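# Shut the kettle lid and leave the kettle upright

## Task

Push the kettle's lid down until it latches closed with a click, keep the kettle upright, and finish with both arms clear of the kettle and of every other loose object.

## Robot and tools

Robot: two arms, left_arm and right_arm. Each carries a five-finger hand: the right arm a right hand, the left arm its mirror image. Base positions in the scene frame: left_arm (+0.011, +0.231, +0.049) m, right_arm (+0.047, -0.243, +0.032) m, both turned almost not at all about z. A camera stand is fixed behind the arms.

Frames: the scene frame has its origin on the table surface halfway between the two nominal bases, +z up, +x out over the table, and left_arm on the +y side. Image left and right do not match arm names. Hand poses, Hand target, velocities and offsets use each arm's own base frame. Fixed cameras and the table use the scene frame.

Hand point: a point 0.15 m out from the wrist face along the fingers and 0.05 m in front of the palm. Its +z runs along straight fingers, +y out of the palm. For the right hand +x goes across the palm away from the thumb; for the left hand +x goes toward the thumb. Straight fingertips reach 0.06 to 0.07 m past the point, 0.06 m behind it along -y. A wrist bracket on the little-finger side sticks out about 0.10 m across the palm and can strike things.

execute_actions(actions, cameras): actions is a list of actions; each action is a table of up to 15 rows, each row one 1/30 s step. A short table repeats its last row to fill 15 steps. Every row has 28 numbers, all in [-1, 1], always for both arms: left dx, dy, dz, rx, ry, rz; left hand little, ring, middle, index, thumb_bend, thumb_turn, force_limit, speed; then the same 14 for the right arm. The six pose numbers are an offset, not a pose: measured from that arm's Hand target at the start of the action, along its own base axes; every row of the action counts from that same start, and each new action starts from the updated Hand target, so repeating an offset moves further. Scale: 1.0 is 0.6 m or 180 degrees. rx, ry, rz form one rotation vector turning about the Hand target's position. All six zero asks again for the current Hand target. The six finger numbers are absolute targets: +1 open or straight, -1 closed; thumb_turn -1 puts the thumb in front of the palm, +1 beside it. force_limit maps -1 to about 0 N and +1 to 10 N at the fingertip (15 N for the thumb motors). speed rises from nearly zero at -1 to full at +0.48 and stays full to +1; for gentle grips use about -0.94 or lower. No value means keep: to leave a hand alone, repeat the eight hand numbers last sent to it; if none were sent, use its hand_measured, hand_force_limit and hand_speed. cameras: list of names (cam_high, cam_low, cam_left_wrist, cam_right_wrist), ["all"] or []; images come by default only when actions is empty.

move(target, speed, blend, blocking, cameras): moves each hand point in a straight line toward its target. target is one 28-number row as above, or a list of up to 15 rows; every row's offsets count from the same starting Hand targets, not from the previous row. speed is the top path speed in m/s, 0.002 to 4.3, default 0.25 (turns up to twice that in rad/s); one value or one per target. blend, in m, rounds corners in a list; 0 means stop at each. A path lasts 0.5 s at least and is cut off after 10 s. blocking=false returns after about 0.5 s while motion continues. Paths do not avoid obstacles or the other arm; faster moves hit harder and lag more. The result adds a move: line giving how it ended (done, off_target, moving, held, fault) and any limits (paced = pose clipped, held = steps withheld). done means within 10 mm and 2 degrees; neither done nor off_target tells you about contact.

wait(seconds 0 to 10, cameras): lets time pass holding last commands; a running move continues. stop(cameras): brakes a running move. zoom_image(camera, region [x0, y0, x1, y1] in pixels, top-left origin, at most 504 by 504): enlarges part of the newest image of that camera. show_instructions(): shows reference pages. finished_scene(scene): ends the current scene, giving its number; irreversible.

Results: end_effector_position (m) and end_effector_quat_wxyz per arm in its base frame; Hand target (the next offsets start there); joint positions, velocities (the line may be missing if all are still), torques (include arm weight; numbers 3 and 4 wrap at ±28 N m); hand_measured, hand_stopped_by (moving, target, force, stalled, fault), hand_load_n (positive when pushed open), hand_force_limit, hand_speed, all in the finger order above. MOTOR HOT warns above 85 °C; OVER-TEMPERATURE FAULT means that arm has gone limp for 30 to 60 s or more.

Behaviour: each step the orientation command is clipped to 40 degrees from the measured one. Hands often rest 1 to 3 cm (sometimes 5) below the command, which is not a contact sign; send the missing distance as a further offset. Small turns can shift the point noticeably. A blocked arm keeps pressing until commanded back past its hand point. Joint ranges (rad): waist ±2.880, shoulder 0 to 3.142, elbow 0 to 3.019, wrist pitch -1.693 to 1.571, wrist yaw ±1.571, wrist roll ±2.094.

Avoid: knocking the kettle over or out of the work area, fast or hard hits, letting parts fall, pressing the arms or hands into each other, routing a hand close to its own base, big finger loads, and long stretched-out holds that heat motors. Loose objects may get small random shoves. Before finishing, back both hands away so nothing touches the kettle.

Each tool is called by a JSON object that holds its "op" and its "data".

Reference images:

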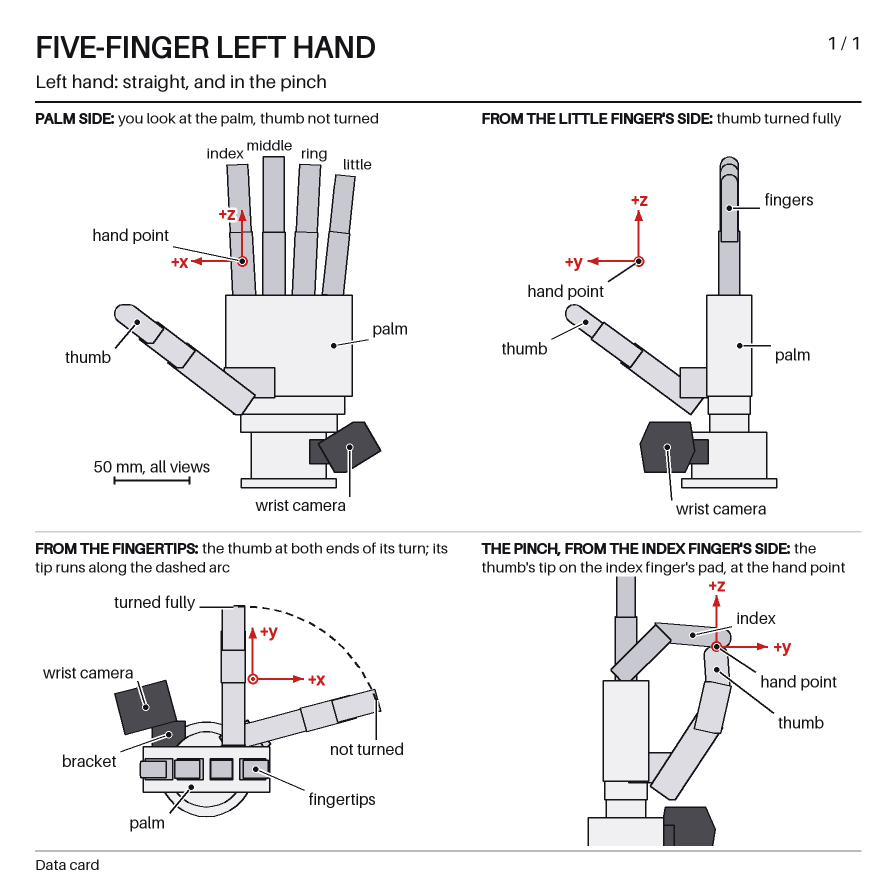

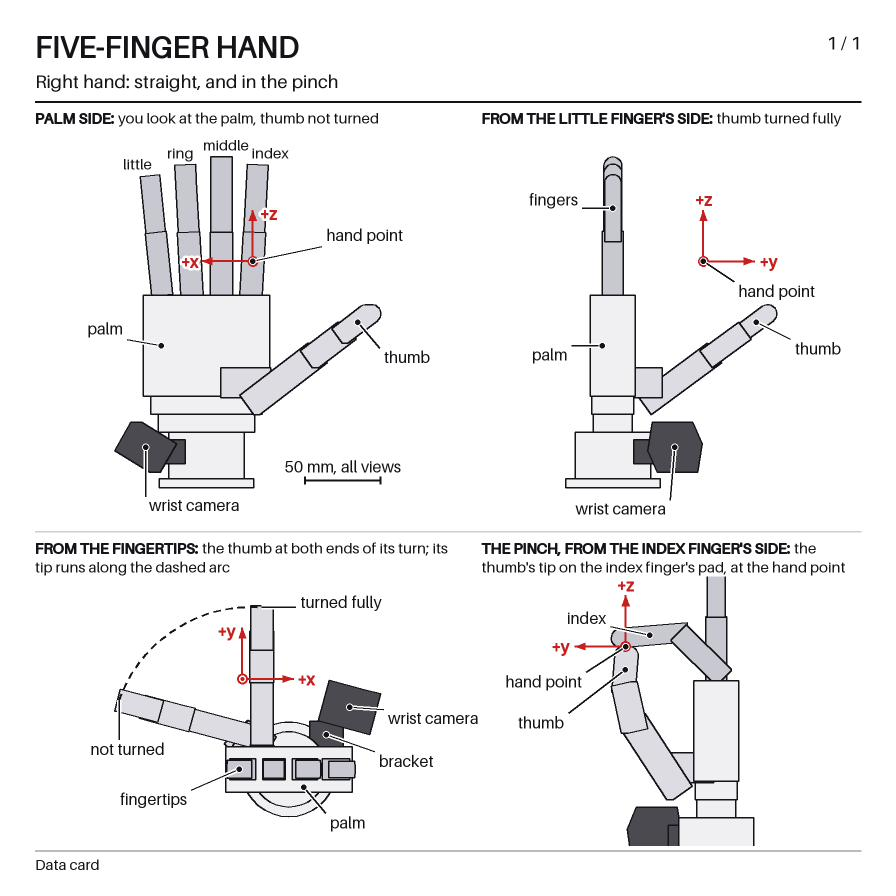

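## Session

{"op": "execute_actions", "data": {"actions": []}}

Scene clock: 0.00 s.
left_arm: end_effector_position=(+0.0488, +0.2154, +0.1507) hand_measured=(+1.000, +1.000, +1.000, +1.000, +1.000, +1.000) hand_load_n=(+0.0, +0.0, +0.0, +0.0, +0.0, +0.0) hand_stopped_by=(target, target, target, target, target, target) hand_force_limit=0.00 hand_speed=-0.80 end_effector_quat_wxyz=(-0.215, +0.967, -0.038, -0.130) | right_arm: end_effector_position=(+0.4970, +0.1772, +0.1179) hand_measured=(+1.000, +1.000, +1.000, +1.000, +1.000, +1.000) hand_load_n=(+0.0, +0.0, +0.0, +0.0, +0.0, +0.0) hand_stopped_by=(target, target, target, target, target, target) hand_force_limit=0.00 hand_speed=-0.80 end_effector_quat_wxyz=(+0.639, -0.363, +0.584, -0.346)
Joint positions: left_arm=[1.203 0.761 0.714 -1.178 -0.382 -0.222] | right_arm=[0.345 1.665 0.426 1.296 0.284 0.503]
Joint velocities: within noise
Joint torques (N m): no reading
Heat: left arm: hottest elbow 38 °C; right arm: hottest elbow 42 °C.
Hand target: left_arm +0.0513, +0.2216, +0.1600; -0.226, +0.965, -0.036, -0.126 | right_arm +0.5019, +0.1789, +0.1261; +0.646, -0.357, +0.579, -0.347

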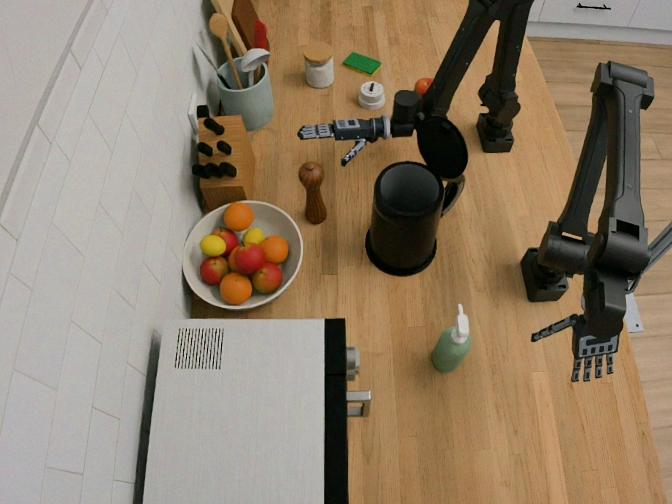

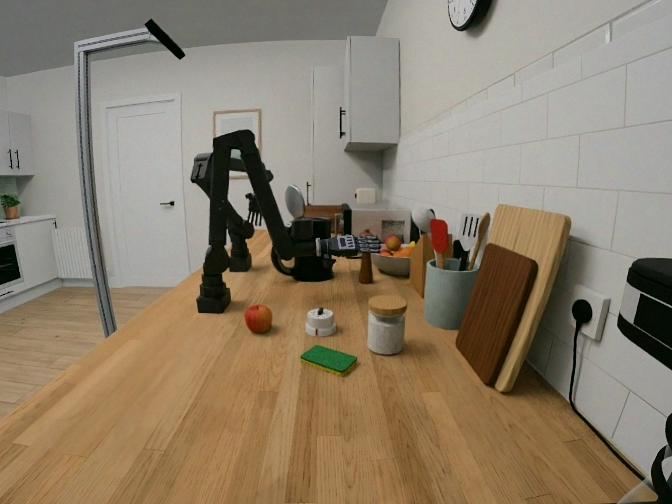

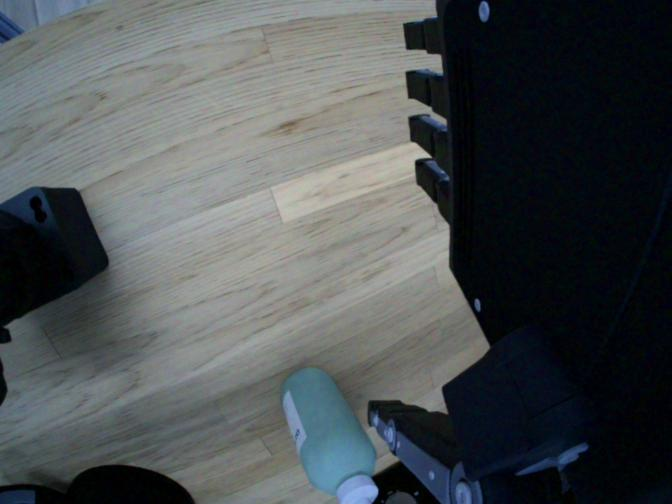

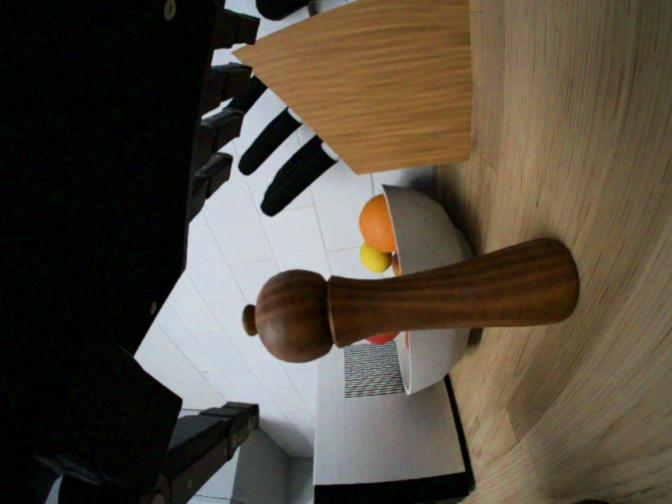

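{"op": "zoom_image", "data": {"camera": "cam_high", "region": [290, 60, 500, 290]}}

{"op": "zoom_image", "data": {"camera": "cam_low", "region": [180, 120, 400, 320]}}

Scaled by 2.191.

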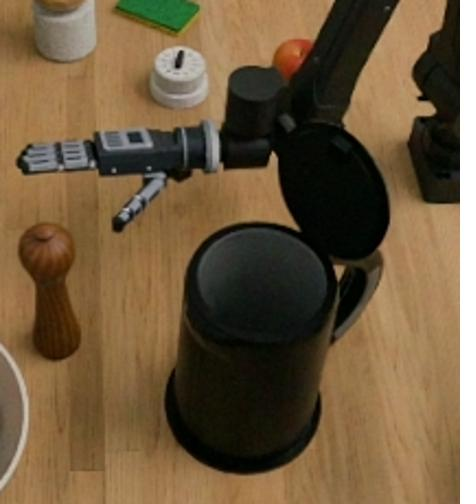

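Scaled by 2.291.

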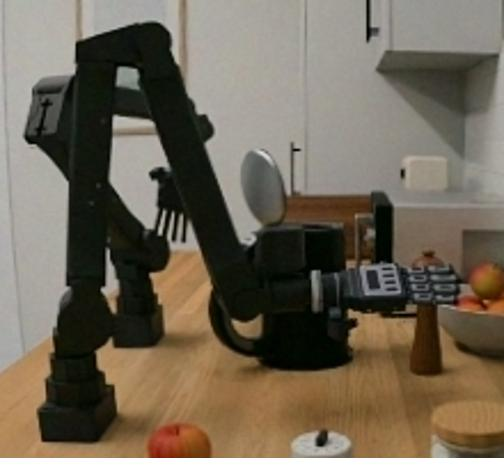

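{"op": "move", "data": {"target": [[0,0.1,0.12,0,0,0,1,1,1,1,1,1,0,-0.8, -0.07,-0.215,0.24,-0.054,0.057,0.047,-1,-1,-1,-1,1,1,0,-0.5],[0,0.3,0.15,0,0,0,1,1,1,1,1,1,0,-0.8, -0.303,-0.348,0.457,-0.188,0.199,0.165,-1,-1,-1,-1,1,1,0,-0.5],[0,0.3,0.15,0,0,0,1,1,1,1,1,1,0,-0.8, -0.603,0.002,0.423,-0.268,0.2845,0.2358,-1,-1,-1,-1,1,1,0,-0.5]], "speed": 0.25, "blend": 0.03, "cameras": ["cam_high", "cam_low", "cam_right_wrist"]}}

{"op": "zoom_image", "data": {"camera": "cam_low", "region": [180, 90, 380, 310]}}

{"op": "zoom_image", "data": {"camera": "cam_high", "region": [350, 70, 560, 280]}}

Scene clock: 83.30 s.
left_arm: end_effector_position=(+0.0505, +0.3843, +0.2334) hand_measured=(+1.000, +1.000, +1.000, +1.000, +1.000, +1.000) hand_load_n=(+0.0, +0.0, +0.0, +0.0, +0.0, +0.0) hand_stopped_by=(target, target, target, target, target, target) hand_force_limit=0.00 hand_speed=-0.80 end_effector_quat_wxyz=(-0.205, +0.969, -0.038, -0.130) | right_arm: end_effector_position=(+0.1383, +0.1744, +0.3589) hand_measured=(-1.000, -1.000, -1.000, -1.000, +1.000, +1.000) hand_load_n=(+0.0, +0.0, +0.0, +0.0, +0.0, +0.0) hand_stopped_by=(target, target, target, target, target, target) hand_force_limit=0.00 hand_speed=-0.50 end_effector_quat_wxyz=(-0.211, +0.861, -0.448, +0.115)
Joint positions: left_arm=[1.369 1.229 1.216 -1.178 -0.319 -0.061] | right_arm=[0.807 0.798 1.276 -1.572 0.1 0.172]
Joint torques (N m): left_arm=[0.67 -5.89 11.99 1.66 -0.14 0.13] | right_arm=[-0.15 -0.26 13.18 0.69 0.32 0.15]
Heat: left arm: hottest elbow 45 °C; right arm: hottest elbow 43 °C.
Hand target: left_arm +0.0512, +0.4017, +0.2501; -0.226, +0.965, -0.036, -0.127 | right_arm +0.1402, +0.1801, +0.3799; -0.230, +0.857, -0.446, +0.119
Off the commanded pose: left_arm 0.024 m, 2 deg | right_arm 0.022 m, 2 deg.
move: off_target (left_arm, right_arm)
Images, in order (width x height): cam_high 672x504, cam_low 672x504, cam_right_wrist 672x504.

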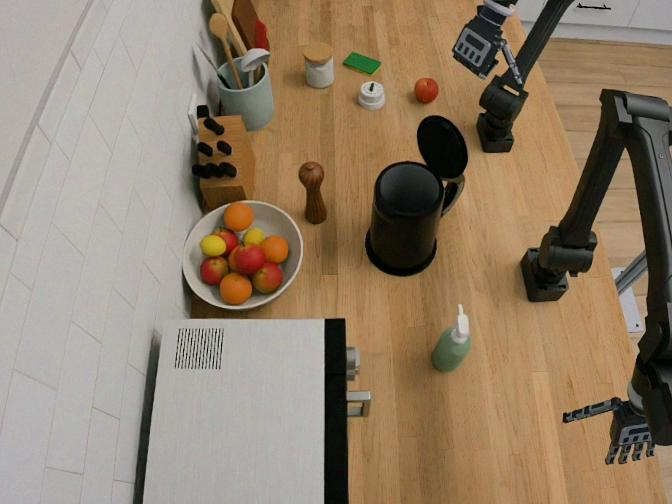

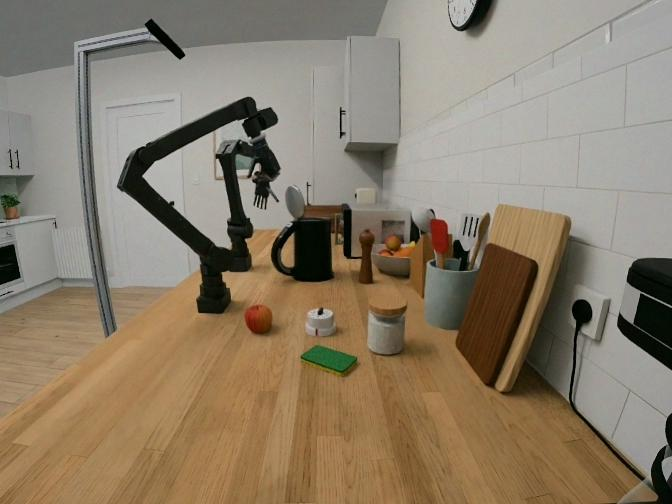

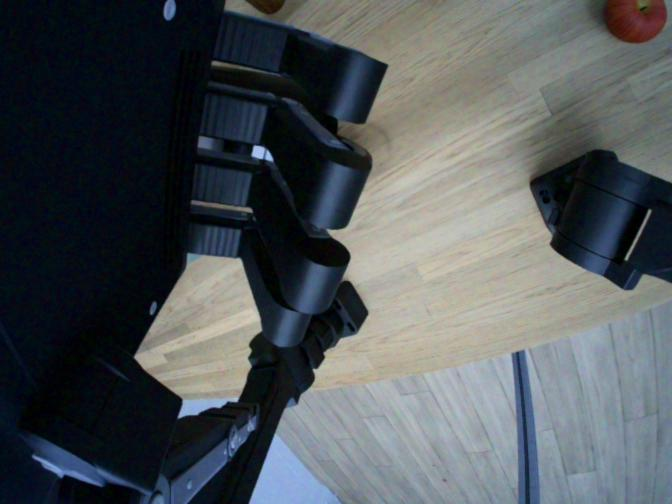

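Scaled by 2.291.

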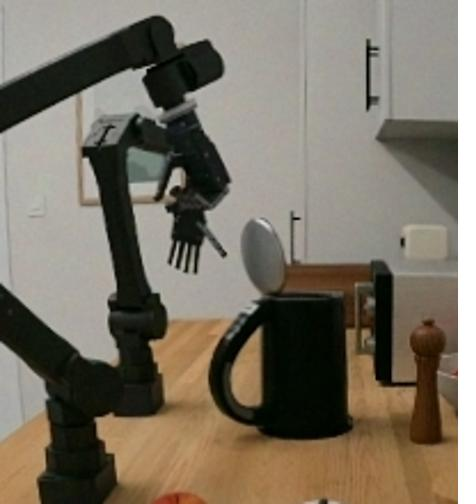

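Scaled by 2.400.

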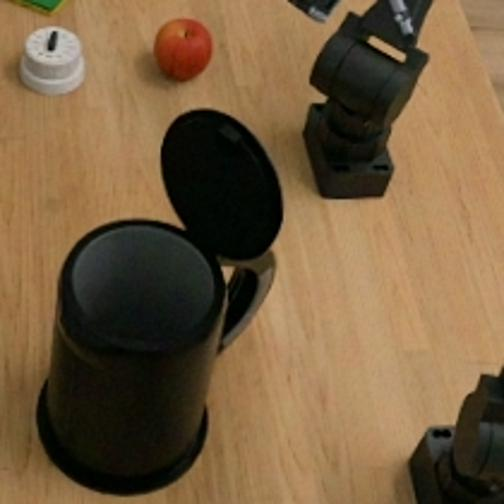

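{"op": "move", "data": {"target": [[0,0,0,0,0,0,1,1,1,1,1,1,0,-0.8, -0.027,0.217,0.0,0,0,0,-1,-1,-1,-1,1,1,0,-0.5],[0,0,0,0,0,0,1,1,1,1,1,1,0,-0.8, -0.027,0.217,-0.1,0,0,0,-1,-1,-1,-1,1,1,0,-0.5]], "speed": 0.15, "blend": 0.02, "cameras": ["cam_high", "cam_low", "cam_right_wrist"]}}

{"op": "zoom_image", "data": {"camera": "cam_low", "region": [180, 90, 380, 310]}}

{"op": "zoom_image", "data": {"camera": "cam_high", "region": [350, 70, 560, 280]}}

Scene clock: 108.13 s.
left_arm: end_effector_position=(+0.0505, +0.3843, +0.2334) hand_measured=(+1.000, +1.000, +1.000, +1.000, +1.000, +1.000) hand_load_n=(+0.0, +0.0, +0.0, +0.0, +0.0, +0.0) hand_stopped_by=(target, target, target, target, target, target) hand_force_limit=0.00 hand_speed=-0.80 end_effector_quat_wxyz=(-0.205, +0.969, -0.038, -0.130) | right_arm: end_effector_position=(+0.1266, +0.3084, +0.3143) hand_measured=(-1.000, -1.000, -1.000, -1.000, +1.000, +1.000) hand_load_n=(+0.0, +0.0, +0.0, +0.0, +0.0, +0.0) hand_stopped_by=(target, target, target, target, target, target) hand_force_limit=0.00 hand_speed=-0.50 end_effector_quat_wxyz=(-0.215, +0.860, -0.447, +0.121)
Joint positions: left_arm=[1.369 1.229 1.216 -1.178 -0.319 -0.061] | right_arm=[1.178 1.026 1.269 -1.391 0.274 0.506]
Joint torques (N m): left_arm=[-0.5 -6.01 11.9 1.61 -0.18 0.09] | right_arm=[-0.38 -5.95 9.18 1.44 0.46 0.16]
Heat: left arm: hottest elbow 49 °C; right arm: hottest elbow 48 °C.
Hand target: left_arm +0.0512, +0.4017, +0.2501; -0.226, +0.965, -0.036, -0.127 | right_arm +0.1239, +0.3103, +0.3200; -0.230, +0.857, -0.446, +0.119
Off the commanded pose: left_arm 0.024 m, 2 deg | right_arm 0.007 m, 2 deg.
move: off_target (left_arm)
Images, in order (width x height): cam_high 672x504, cam_low 672x504, cam_right_wrist 672x504.

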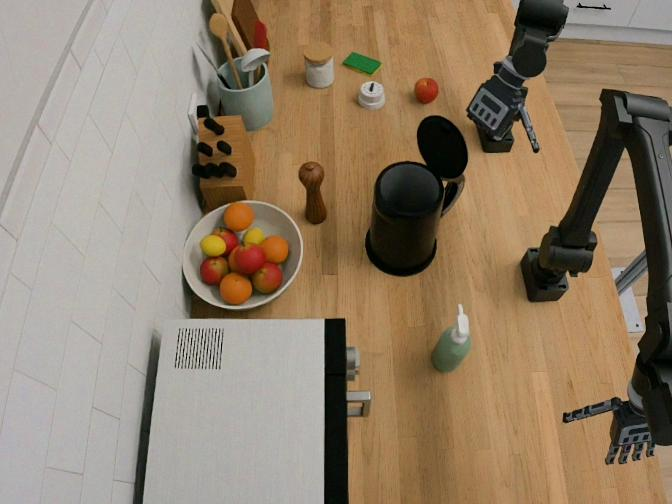

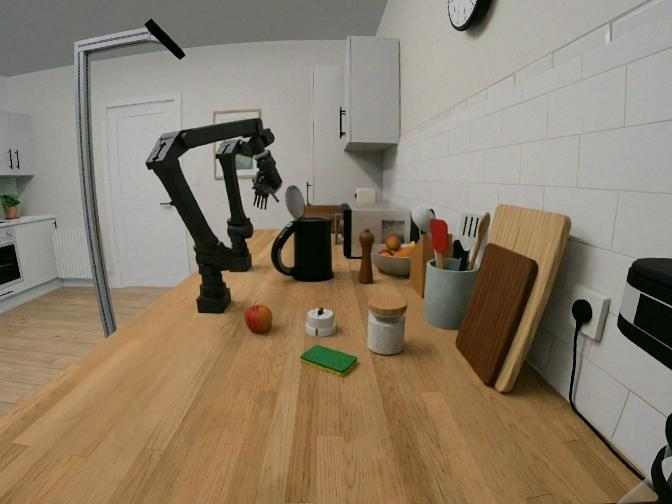

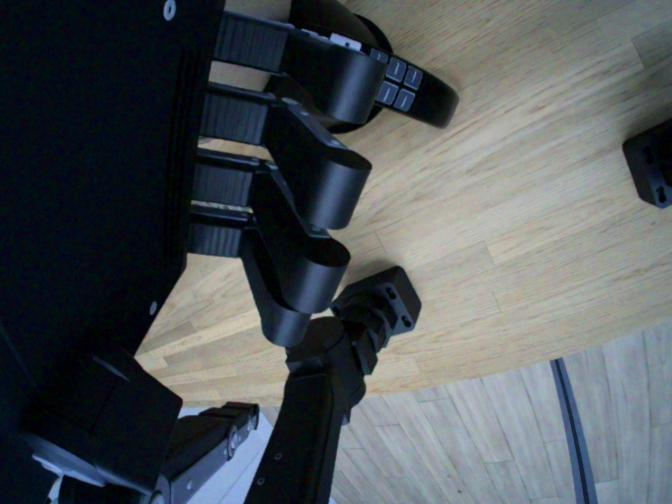

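Scaled by 2.291.

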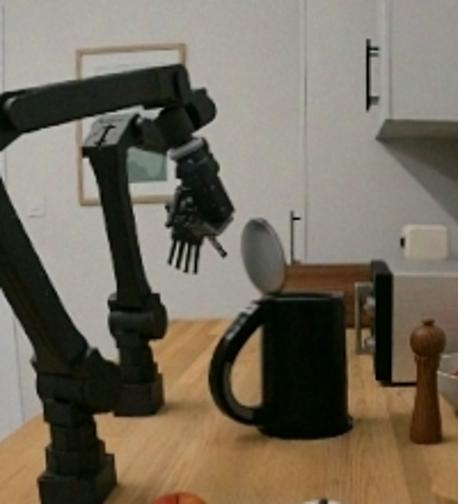

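Scaled by 2.400.

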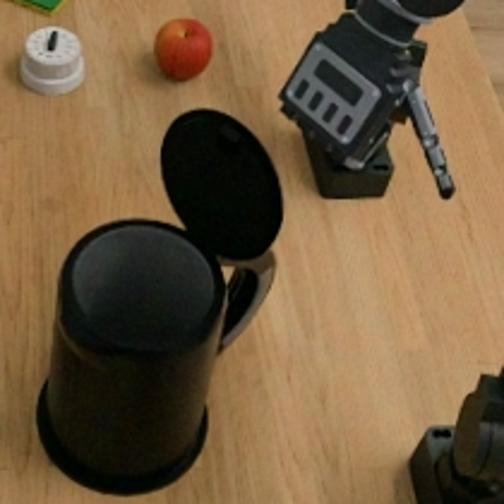

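{"op": "move", "data": {"target": [[0,0,0,0,0,0,1,1,1,1,1,1,0,-0.8, 0.02,-0.028,-0.07,0,0,0,-1,-1,-1,-1,1,1,0,-0.5],[0,0,0,0,0,0,1,1,1,1,1,1,0,-0.8, 0.11,0.034,-0.07,0,0,0,-1,-1,-1,-1,1,1,0,-0.5]], "speed": [0.12,0.1], "blend": 0.01, "cameras": ["cam_high", "cam_low"]}}

{"op": "zoom_image", "data": {"camera": "cam_low", "region": [180, 90, 380, 310]}}

{"op": "zoom_image", "data": {"camera": "cam_high", "region": [350, 70, 560, 280]}}

Scene clock: 168.07 s.
left_arm: end_effector_position=(+0.0505, +0.3843, +0.2334) hand_measured=(+1.000, +1.000, +1.000, +1.000, +1.000, +1.000) hand_load_n=(+0.0, +0.0, +0.0, +0.0, +0.0, +0.0) hand_stopped_by=(target, target, target, target, target, target) hand_force_limit=0.00 hand_speed=-0.80 end_effector_quat_wxyz=(-0.205, +0.969, -0.038, -0.130) | right_arm: end_effector_position=(+0.1726, +0.3112, +0.2506) hand_measured=(-1.000, -1.000, -1.000, -1.000, +1.000, +1.000) hand_load_n=(+0.0, +0.0, +0.0, +0.0, +0.0, +0.0) hand_stopped_by=(target, target, target, target, target, target) hand_force_limit=0.00 hand_speed=-0.50 end_effector_quat_wxyz=(-0.195, +0.866, -0.445, +0.115)
Joint positions: left_arm=[1.369 1.229 1.216 -1.178 -0.319 -0.061] | right_arm=[1.037 1.086 1.145 -1.217 0.203 0.373]
Joint torques (N m): left_arm=[0.32 -6.48 12.12 1.44 -0.19 0.06] | right_arm=[-2.49 -4.78 15.08 1.83 0.3 0]
Heat: left arm: hottest elbow 52 °C; right arm: hottest elbow 46 °C.
Hand target: left_arm +0.0512, +0.4017, +0.2501; -0.226, +0.965, -0.036, -0.127 | right_arm +0.1900, +0.3306, +0.2780; -0.230, +0.857, -0.446, +0.119
Off the commanded pose: left_arm 0.024 m, 2 deg | right_arm 0.038 m, 4 deg.
move: off_target (left_arm, right_arm)
Images, in order (width x height): cam_high 672x504, cam_low 672x504.

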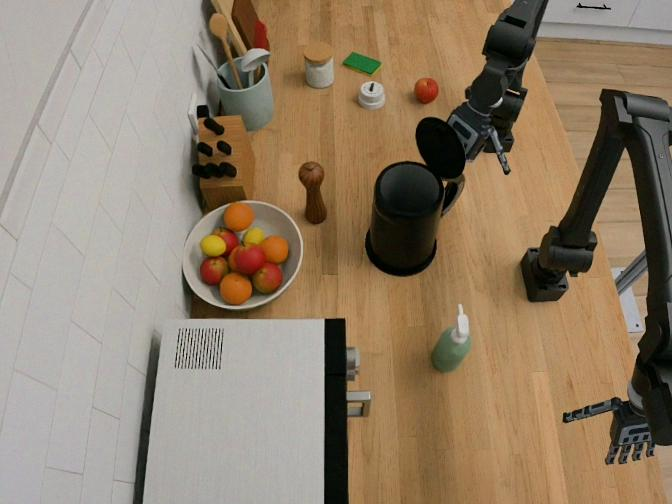

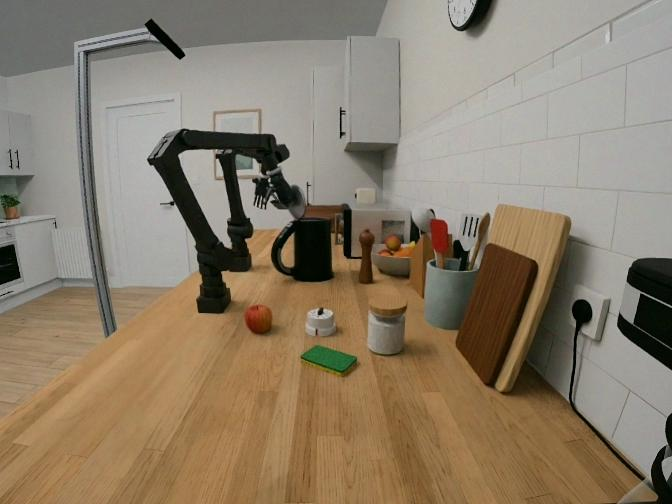

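Scaled by 2.291.

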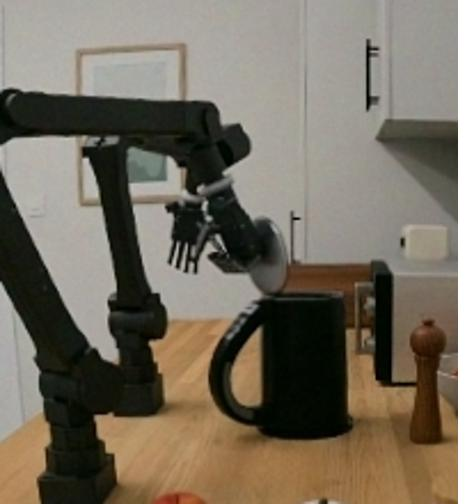

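Scaled by 2.400.

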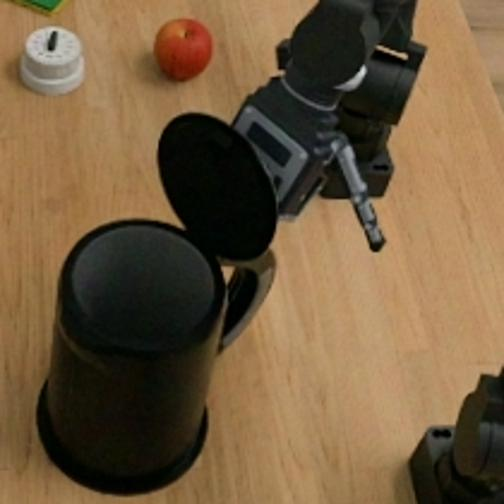

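{"op": "move", "data": {"target": [0,0,0,0,0,0,1,1,1,1,1,1,0,-0.8, 0.125,0.09,0.0,0,0,0,-1,-1,-1,-1,1,1,0,-0.5], "speed": 0.09, "cameras": ["cam_high", "cam_low"]}}

{"op": "zoom_image", "data": {"camera": "cam_low", "region": [180, 90, 380, 310]}}

{"op": "zoom_image", "data": {"camera": "cam_high", "region": [350, 70, 560, 280]}}

Scene clock: 182.50 s.
left_arm: end_effector_position=(+0.0505, +0.3843, +0.2334) hand_measured=(+1.000, +1.000, +1.000, +1.000, +1.000, +1.000) hand_load_n=(+0.0, +0.0, +0.0, +0.0, -0.5, +0.0) hand_stopped_by=(target, target, target, target, target, target) hand_force_limit=0.00 hand_speed=-0.80 end_effector_quat_wxyz=(-0.205, +0.969, -0.038, -0.130) | right_arm: end_effector_position=(+0.2467, +0.3683, +0.2596) hand_measured=(-1.000, -1.000, -1.000, -1.000, +1.000, +1.000) hand_load_n=(-0.5, +0.0, +0.0, +0.0, +0.0, +0.0) hand_stopped_by=(target, target, target, target, target, target) hand_force_limit=0.00 hand_speed=-0.50 end_effector_quat_wxyz=(-0.206, +0.864, -0.446, +0.115)
Joint positions: left_arm=[1.369 1.229 1.216 -1.178 -0.319 -0.061] | right_arm=[0.948 1.302 1.337 -1.157 0.163 0.293]
Joint torques (N m): left_arm=[-0.21 -6.53 12.1 1.54 -0.12 0.11] | right_arm=[-2.32 -7.41 14.45 1.66 0.19 0.03]
Heat: left arm: hottest elbow 53 °C; right arm: hottest elbow 48 °C.
Hand target: left_arm +0.0512, +0.4017, +0.2501; -0.226, +0.965, -0.036, -0.127 | right_arm +0.2649, +0.3847, +0.2780; -0.230, +0.857, -0.446, +0.119
Off the commanded pose: left_arm 0.024 m, 2 deg | right_arm 0.031 m, 3 deg.
move: off_target (left_arm, right_arm)
Images, in order (width x height): cam_high 672x504, cam_low 672x504.

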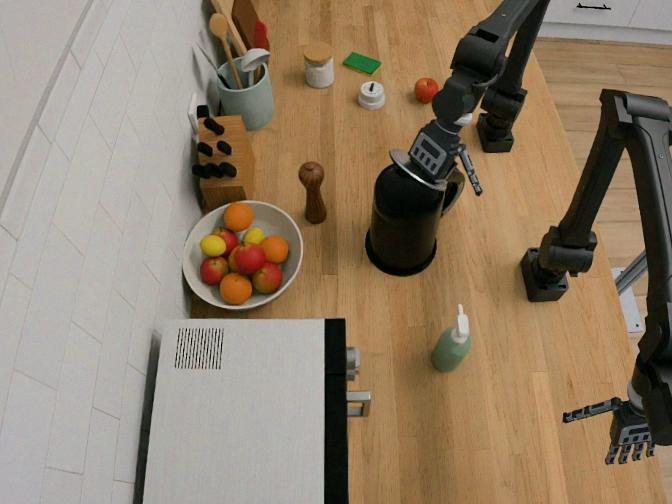

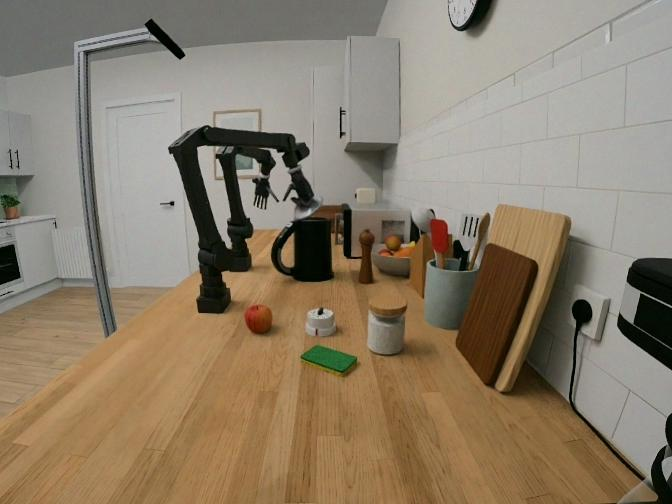

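Scaled by 2.291.

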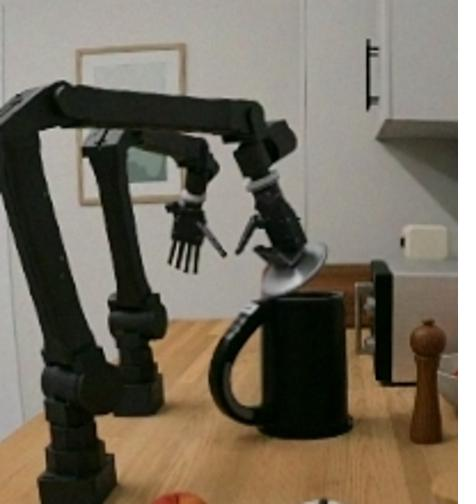

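Scaled by 2.400.

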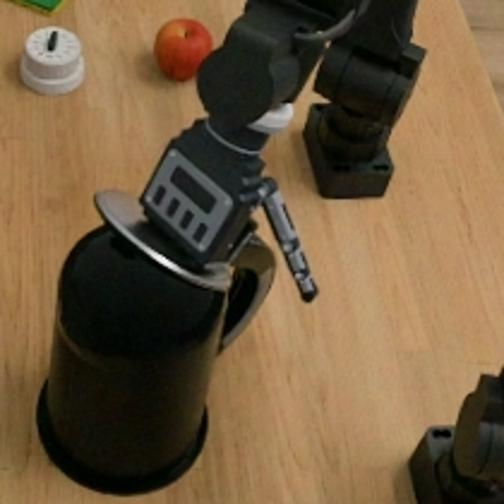

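{"op": "move", "data": {"target": [[0,0,0,0,0,0,1,1,1,1,1,1,0,-0.8, 0.083,0.055,-0.04,0,0,0,-1,-1,-1,-1,1,1,0,-0.5],[0,0,0,0,0,0,1,1,1,1,1,1,0,-0.8, 0.083,0.055,-0.147,0,0,0,-1,-1,-1,-1,1,1,0,-0.5],[0,0,0,0,0,0,1,1,1,1,1,1,0,-0.8, 0.07,0.046,-0.24,0,0,0,-1,-1,-1,-1,1,1,0,-0.5]], "speed": [0.09,0.08,0.06], "blend": 0.01, "cameras": ["cam_high", "cam_low"]}}

{"op": "zoom_image", "data": {"camera": "cam_low", "region": [260, 170, 370, 310]}}

{"op": "zoom_image", "data": {"camera": "cam_high", "region": [340, 130, 490, 290]}}

Scene clock: 221.10 s.
left_arm: end_effector_position=(+0.0505, +0.3843, +0.2334) hand_measured=(+1.000, +1.000, +1.000, +1.000, +1.000, +1.000) hand_load_n=(+0.0, +0.0, +0.0, +0.0, +0.0, -0.5) hand_stopped_by=(target, target, target, target, target, target) hand_force_limit=0.00 hand_speed=-0.80 end_effector_quat_wxyz=(-0.205, +0.969, -0.038, -0.130) | right_arm: end_effector_position=(+0.3195, +0.4283, +0.2100) hand_measured=(-1.000, -1.000, -1.000, -1.000, +1.000, +1.000) hand_load_n=(-4.0, +0.0, +0.0, +0.0, +0.0, -0.5) hand_stopped_by=(target, target, target, target, target, target) hand_force_limit=0.00 hand_speed=-0.50 end_effector_quat_wxyz=(-0.305, +0.835, -0.436, +0.139)
Joint positions: left_arm=[1.369 1.229 1.216 -1.178 -0.319 -0.061] | right_arm=[0.903 1.408 1.252 -0.745 0.151 0.242]
Joint torques (N m): left_arm=[-0.32 -6.48 11.97 1.52 -0.11 0.08] | right_arm=[-1.9 -5.71 4.22 0.25 -0.11 0.19]
Heat: left arm: hottest elbow 54 °C; right arm: hottest elbow 52 °C.
Hand target: left_arm +0.0512, +0.4017, +0.2501; -0.226, +0.965, -0.036, -0.127 | right_arm +0.3069, +0.4123, +0.1340; -0.230, +0.857, -0.446, +0.119
Off the commanded pose: left_arm 0.024 m, 2 deg | right_arm 0.079 m, 9 deg.
move: off_target (left_arm, right_arm)
Images, in order (width x height): cam_high 672x504, cam_low 672x504.

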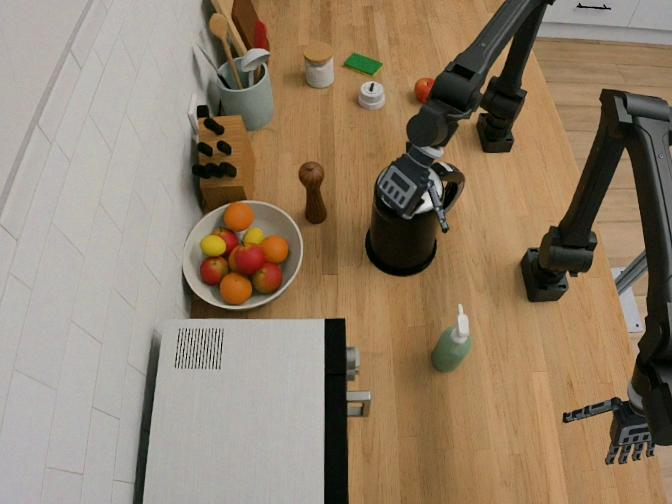

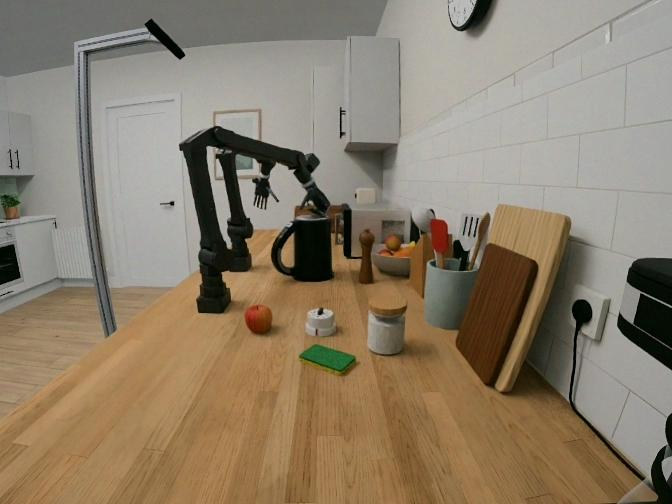

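Scaled by 3.600.

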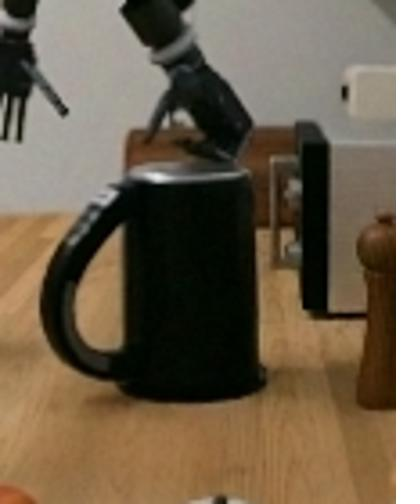

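Scaled by 3.150.

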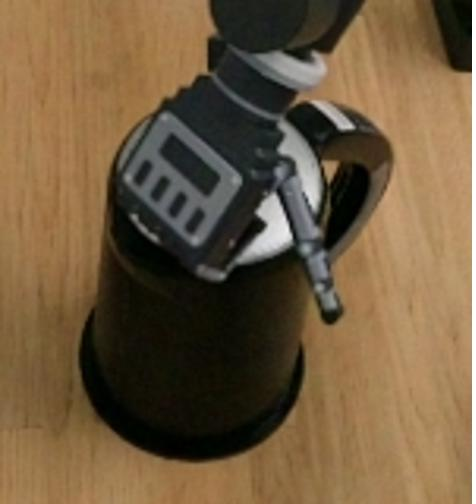

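{"op": "move", "data": {"target": [0,0,0,0,0,0,1,1,1,1,1,1,0,-0.8, 0,0,-0.035,0,0,0,-1,-1,-1,-1,1,1,0,-0.5], "speed": 0.06}}

{"op": "move", "data": {"target": [[0,0,0,0,0,0,1,1,1,1,1,1,0,-0.8, 0.01,0.01,0.2,0,0,0,-1,-1,-1,-1,1,1,0,-0.5],[0,0,0,0,0,0,1,1,1,1,1,1,0,-0.8, -0.03,-0.03,0.36,0,0,0,-1,-1,-1,-1,1,1,0,-0.5],[0,0,0,0,0,0,1,1,1,1,1,1,0,-0.8, -0.25,-0.35,0.37,0,0,0,-1,-1,-1,-1,1,1,0,-0.5]], "speed": [0.12,0.25,0.25], "blend": 0.02, "cameras": ["cam_high", "cam_low"]}}

{"op": "zoom_image", "data": {"camera": "cam_low", "region": [285, 200, 345, 240]}}

{"op": "zoom_image", "data": {"camera": "cam_high", "region": [365, 140, 465, 240]}}

Scene clock: 234.50 s.
left_arm: end_effector_position=(+0.0505, +0.3843, +0.2334) hand_measured=(+1.000, +1.000, +1.000, +1.000, +1.000, +1.000) hand_load_n=(+0.0, +0.0, +0.0, +0.0, +0.0, +0.0) hand_stopped_by=(target, target, target, target, target, target) hand_force_limit=0.00 hand_speed=-0.80 end_effector_quat_wxyz=(-0.205, +0.969, -0.038, -0.130) | right_arm: end_effector_position=(+0.3217, +0.4300, +0.2083) hand_measured=(-1.000, -1.000, -1.000, -1.000, +1.000, +1.000) hand_load_n=(-4.5, +0.0, +0.0, +0.0, +0.0, -0.5) hand_stopped_by=(target, target, target, target, target, target) hand_force_limit=0.00 hand_speed=-0.50 end_effector_quat_wxyz=(-0.322, +0.829, -0.433, +0.144)
Joint positions: left_arm=[1.369 1.229 1.216 -1.178 -0.319 -0.061] | right_arm=[0.903 1.395 1.22 -0.689 0.154 0.238]
Joint torques (N m): left_arm=[1.08 -6.59 12.26 1.54 -0.18 0.09] | right_arm=[-1.79 -3.84 3.45 0.12 -0.22 0.24]
Heat: left arm: hottest elbow 54 °C; right arm: hottest elbow 50 °C.
Hand target: left_arm +0.0512, +0.4017, +0.2501; -0.226, +0.965, -0.036, -0.127 | right_arm +0.3070, +0.4123, +0.1131; -0.230, +0.857, -0.446, +0.119
Off the commanded pose: left_arm 0.024 m, 2 deg | right_arm 0.098 m, 11 deg.
move: off_target (left_arm, right_arm)

Scene clock: 237.57 s.
left_arm: end_effector_position=(+0.0505, +0.3843, +0.2334) hand_measured=(+1.000, +1.000, +1.000, +1.000, +1.000, +1.000) hand_load_n=(+0.0, +0.0, +0.0, +0.0, +0.0, +0.0) hand_stopped_by=(target, target, target, target, target, target) hand_force_limit=0.00 hand_speed=-0.80 end_effector_quat_wxyz=(-0.205, +0.969, -0.038, -0.130) | right_arm: end_effector_position=(+0.1559, +0.2054, +0.3379) hand_measured=(-1.000, -1.000, -1.000, -1.000, +1.000, +1.000) hand_load_n=(+0.0, +0.0, +0.0, +0.0, +0.0, +0.0) hand_stopped_by=(target, target, target, target, target, target) hand_force_limit=0.00 hand_speed=-0.50 end_effector_quat_wxyz=(-0.237, +0.856, -0.444, +0.120)
Joint positions: left_arm=[1.369 1.229 1.216 -1.178 -0.319 -0.061] | right_arm=[0.845 0.82 1.211 -1.435 0.113 0.202]
Joint torques (N m): left_arm=[-0.44 -6.3 12.05 1.51 -0.13 0.04] | right_arm=[-2.55 -1.61 8.81 0.77 0.15 0.03]
Heat: left arm: hottest elbow 54 °C; right arm: hottest elbow 50 °C.
Hand target: left_arm +0.0512, +0.4017, +0.2501; -0.226, +0.965, -0.036, -0.127 | right_arm +0.1569, +0.2023, +0.3350; -0.230, +0.857, -0.446, +0.119
Off the commanded pose: left_arm 0.024 m, 2 deg | right_arm 0.004 m, 1 deg.
move: off_target (left_arm)
Images, in order (width x height): cam_high 672x504, cam_low 672x504.

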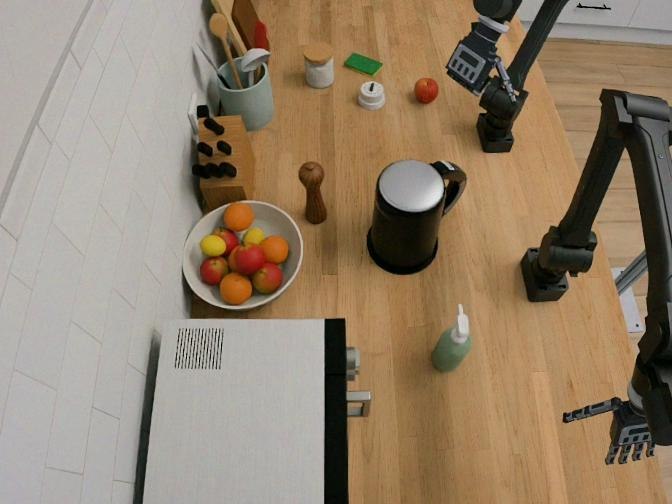

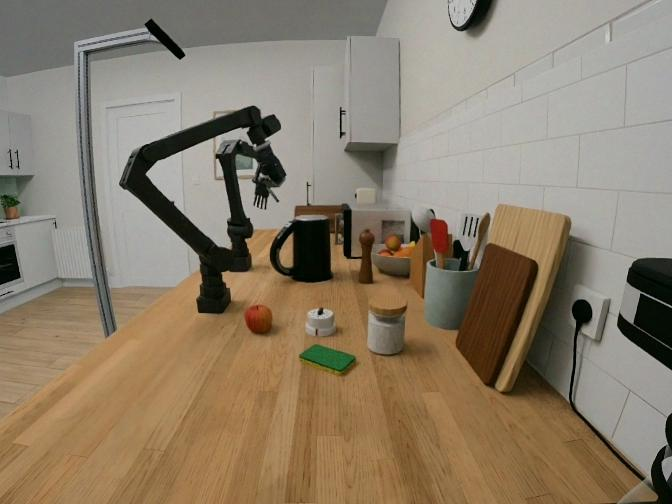

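Scaled by 8.400.

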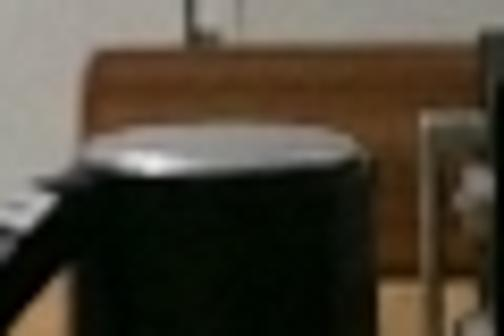

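Scaled by 5.040.

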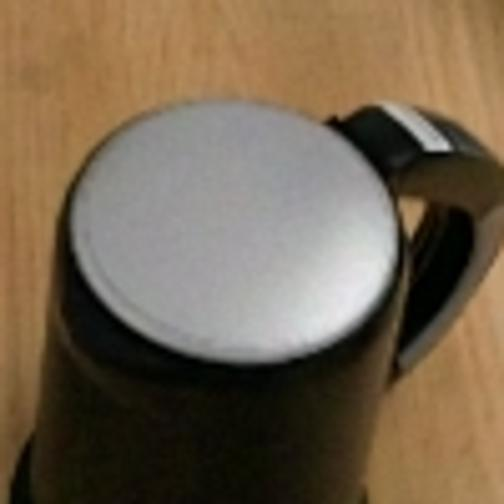

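{"op": "finished_scene", "data": {"scene": 2}}

The scene is finished: the task was done.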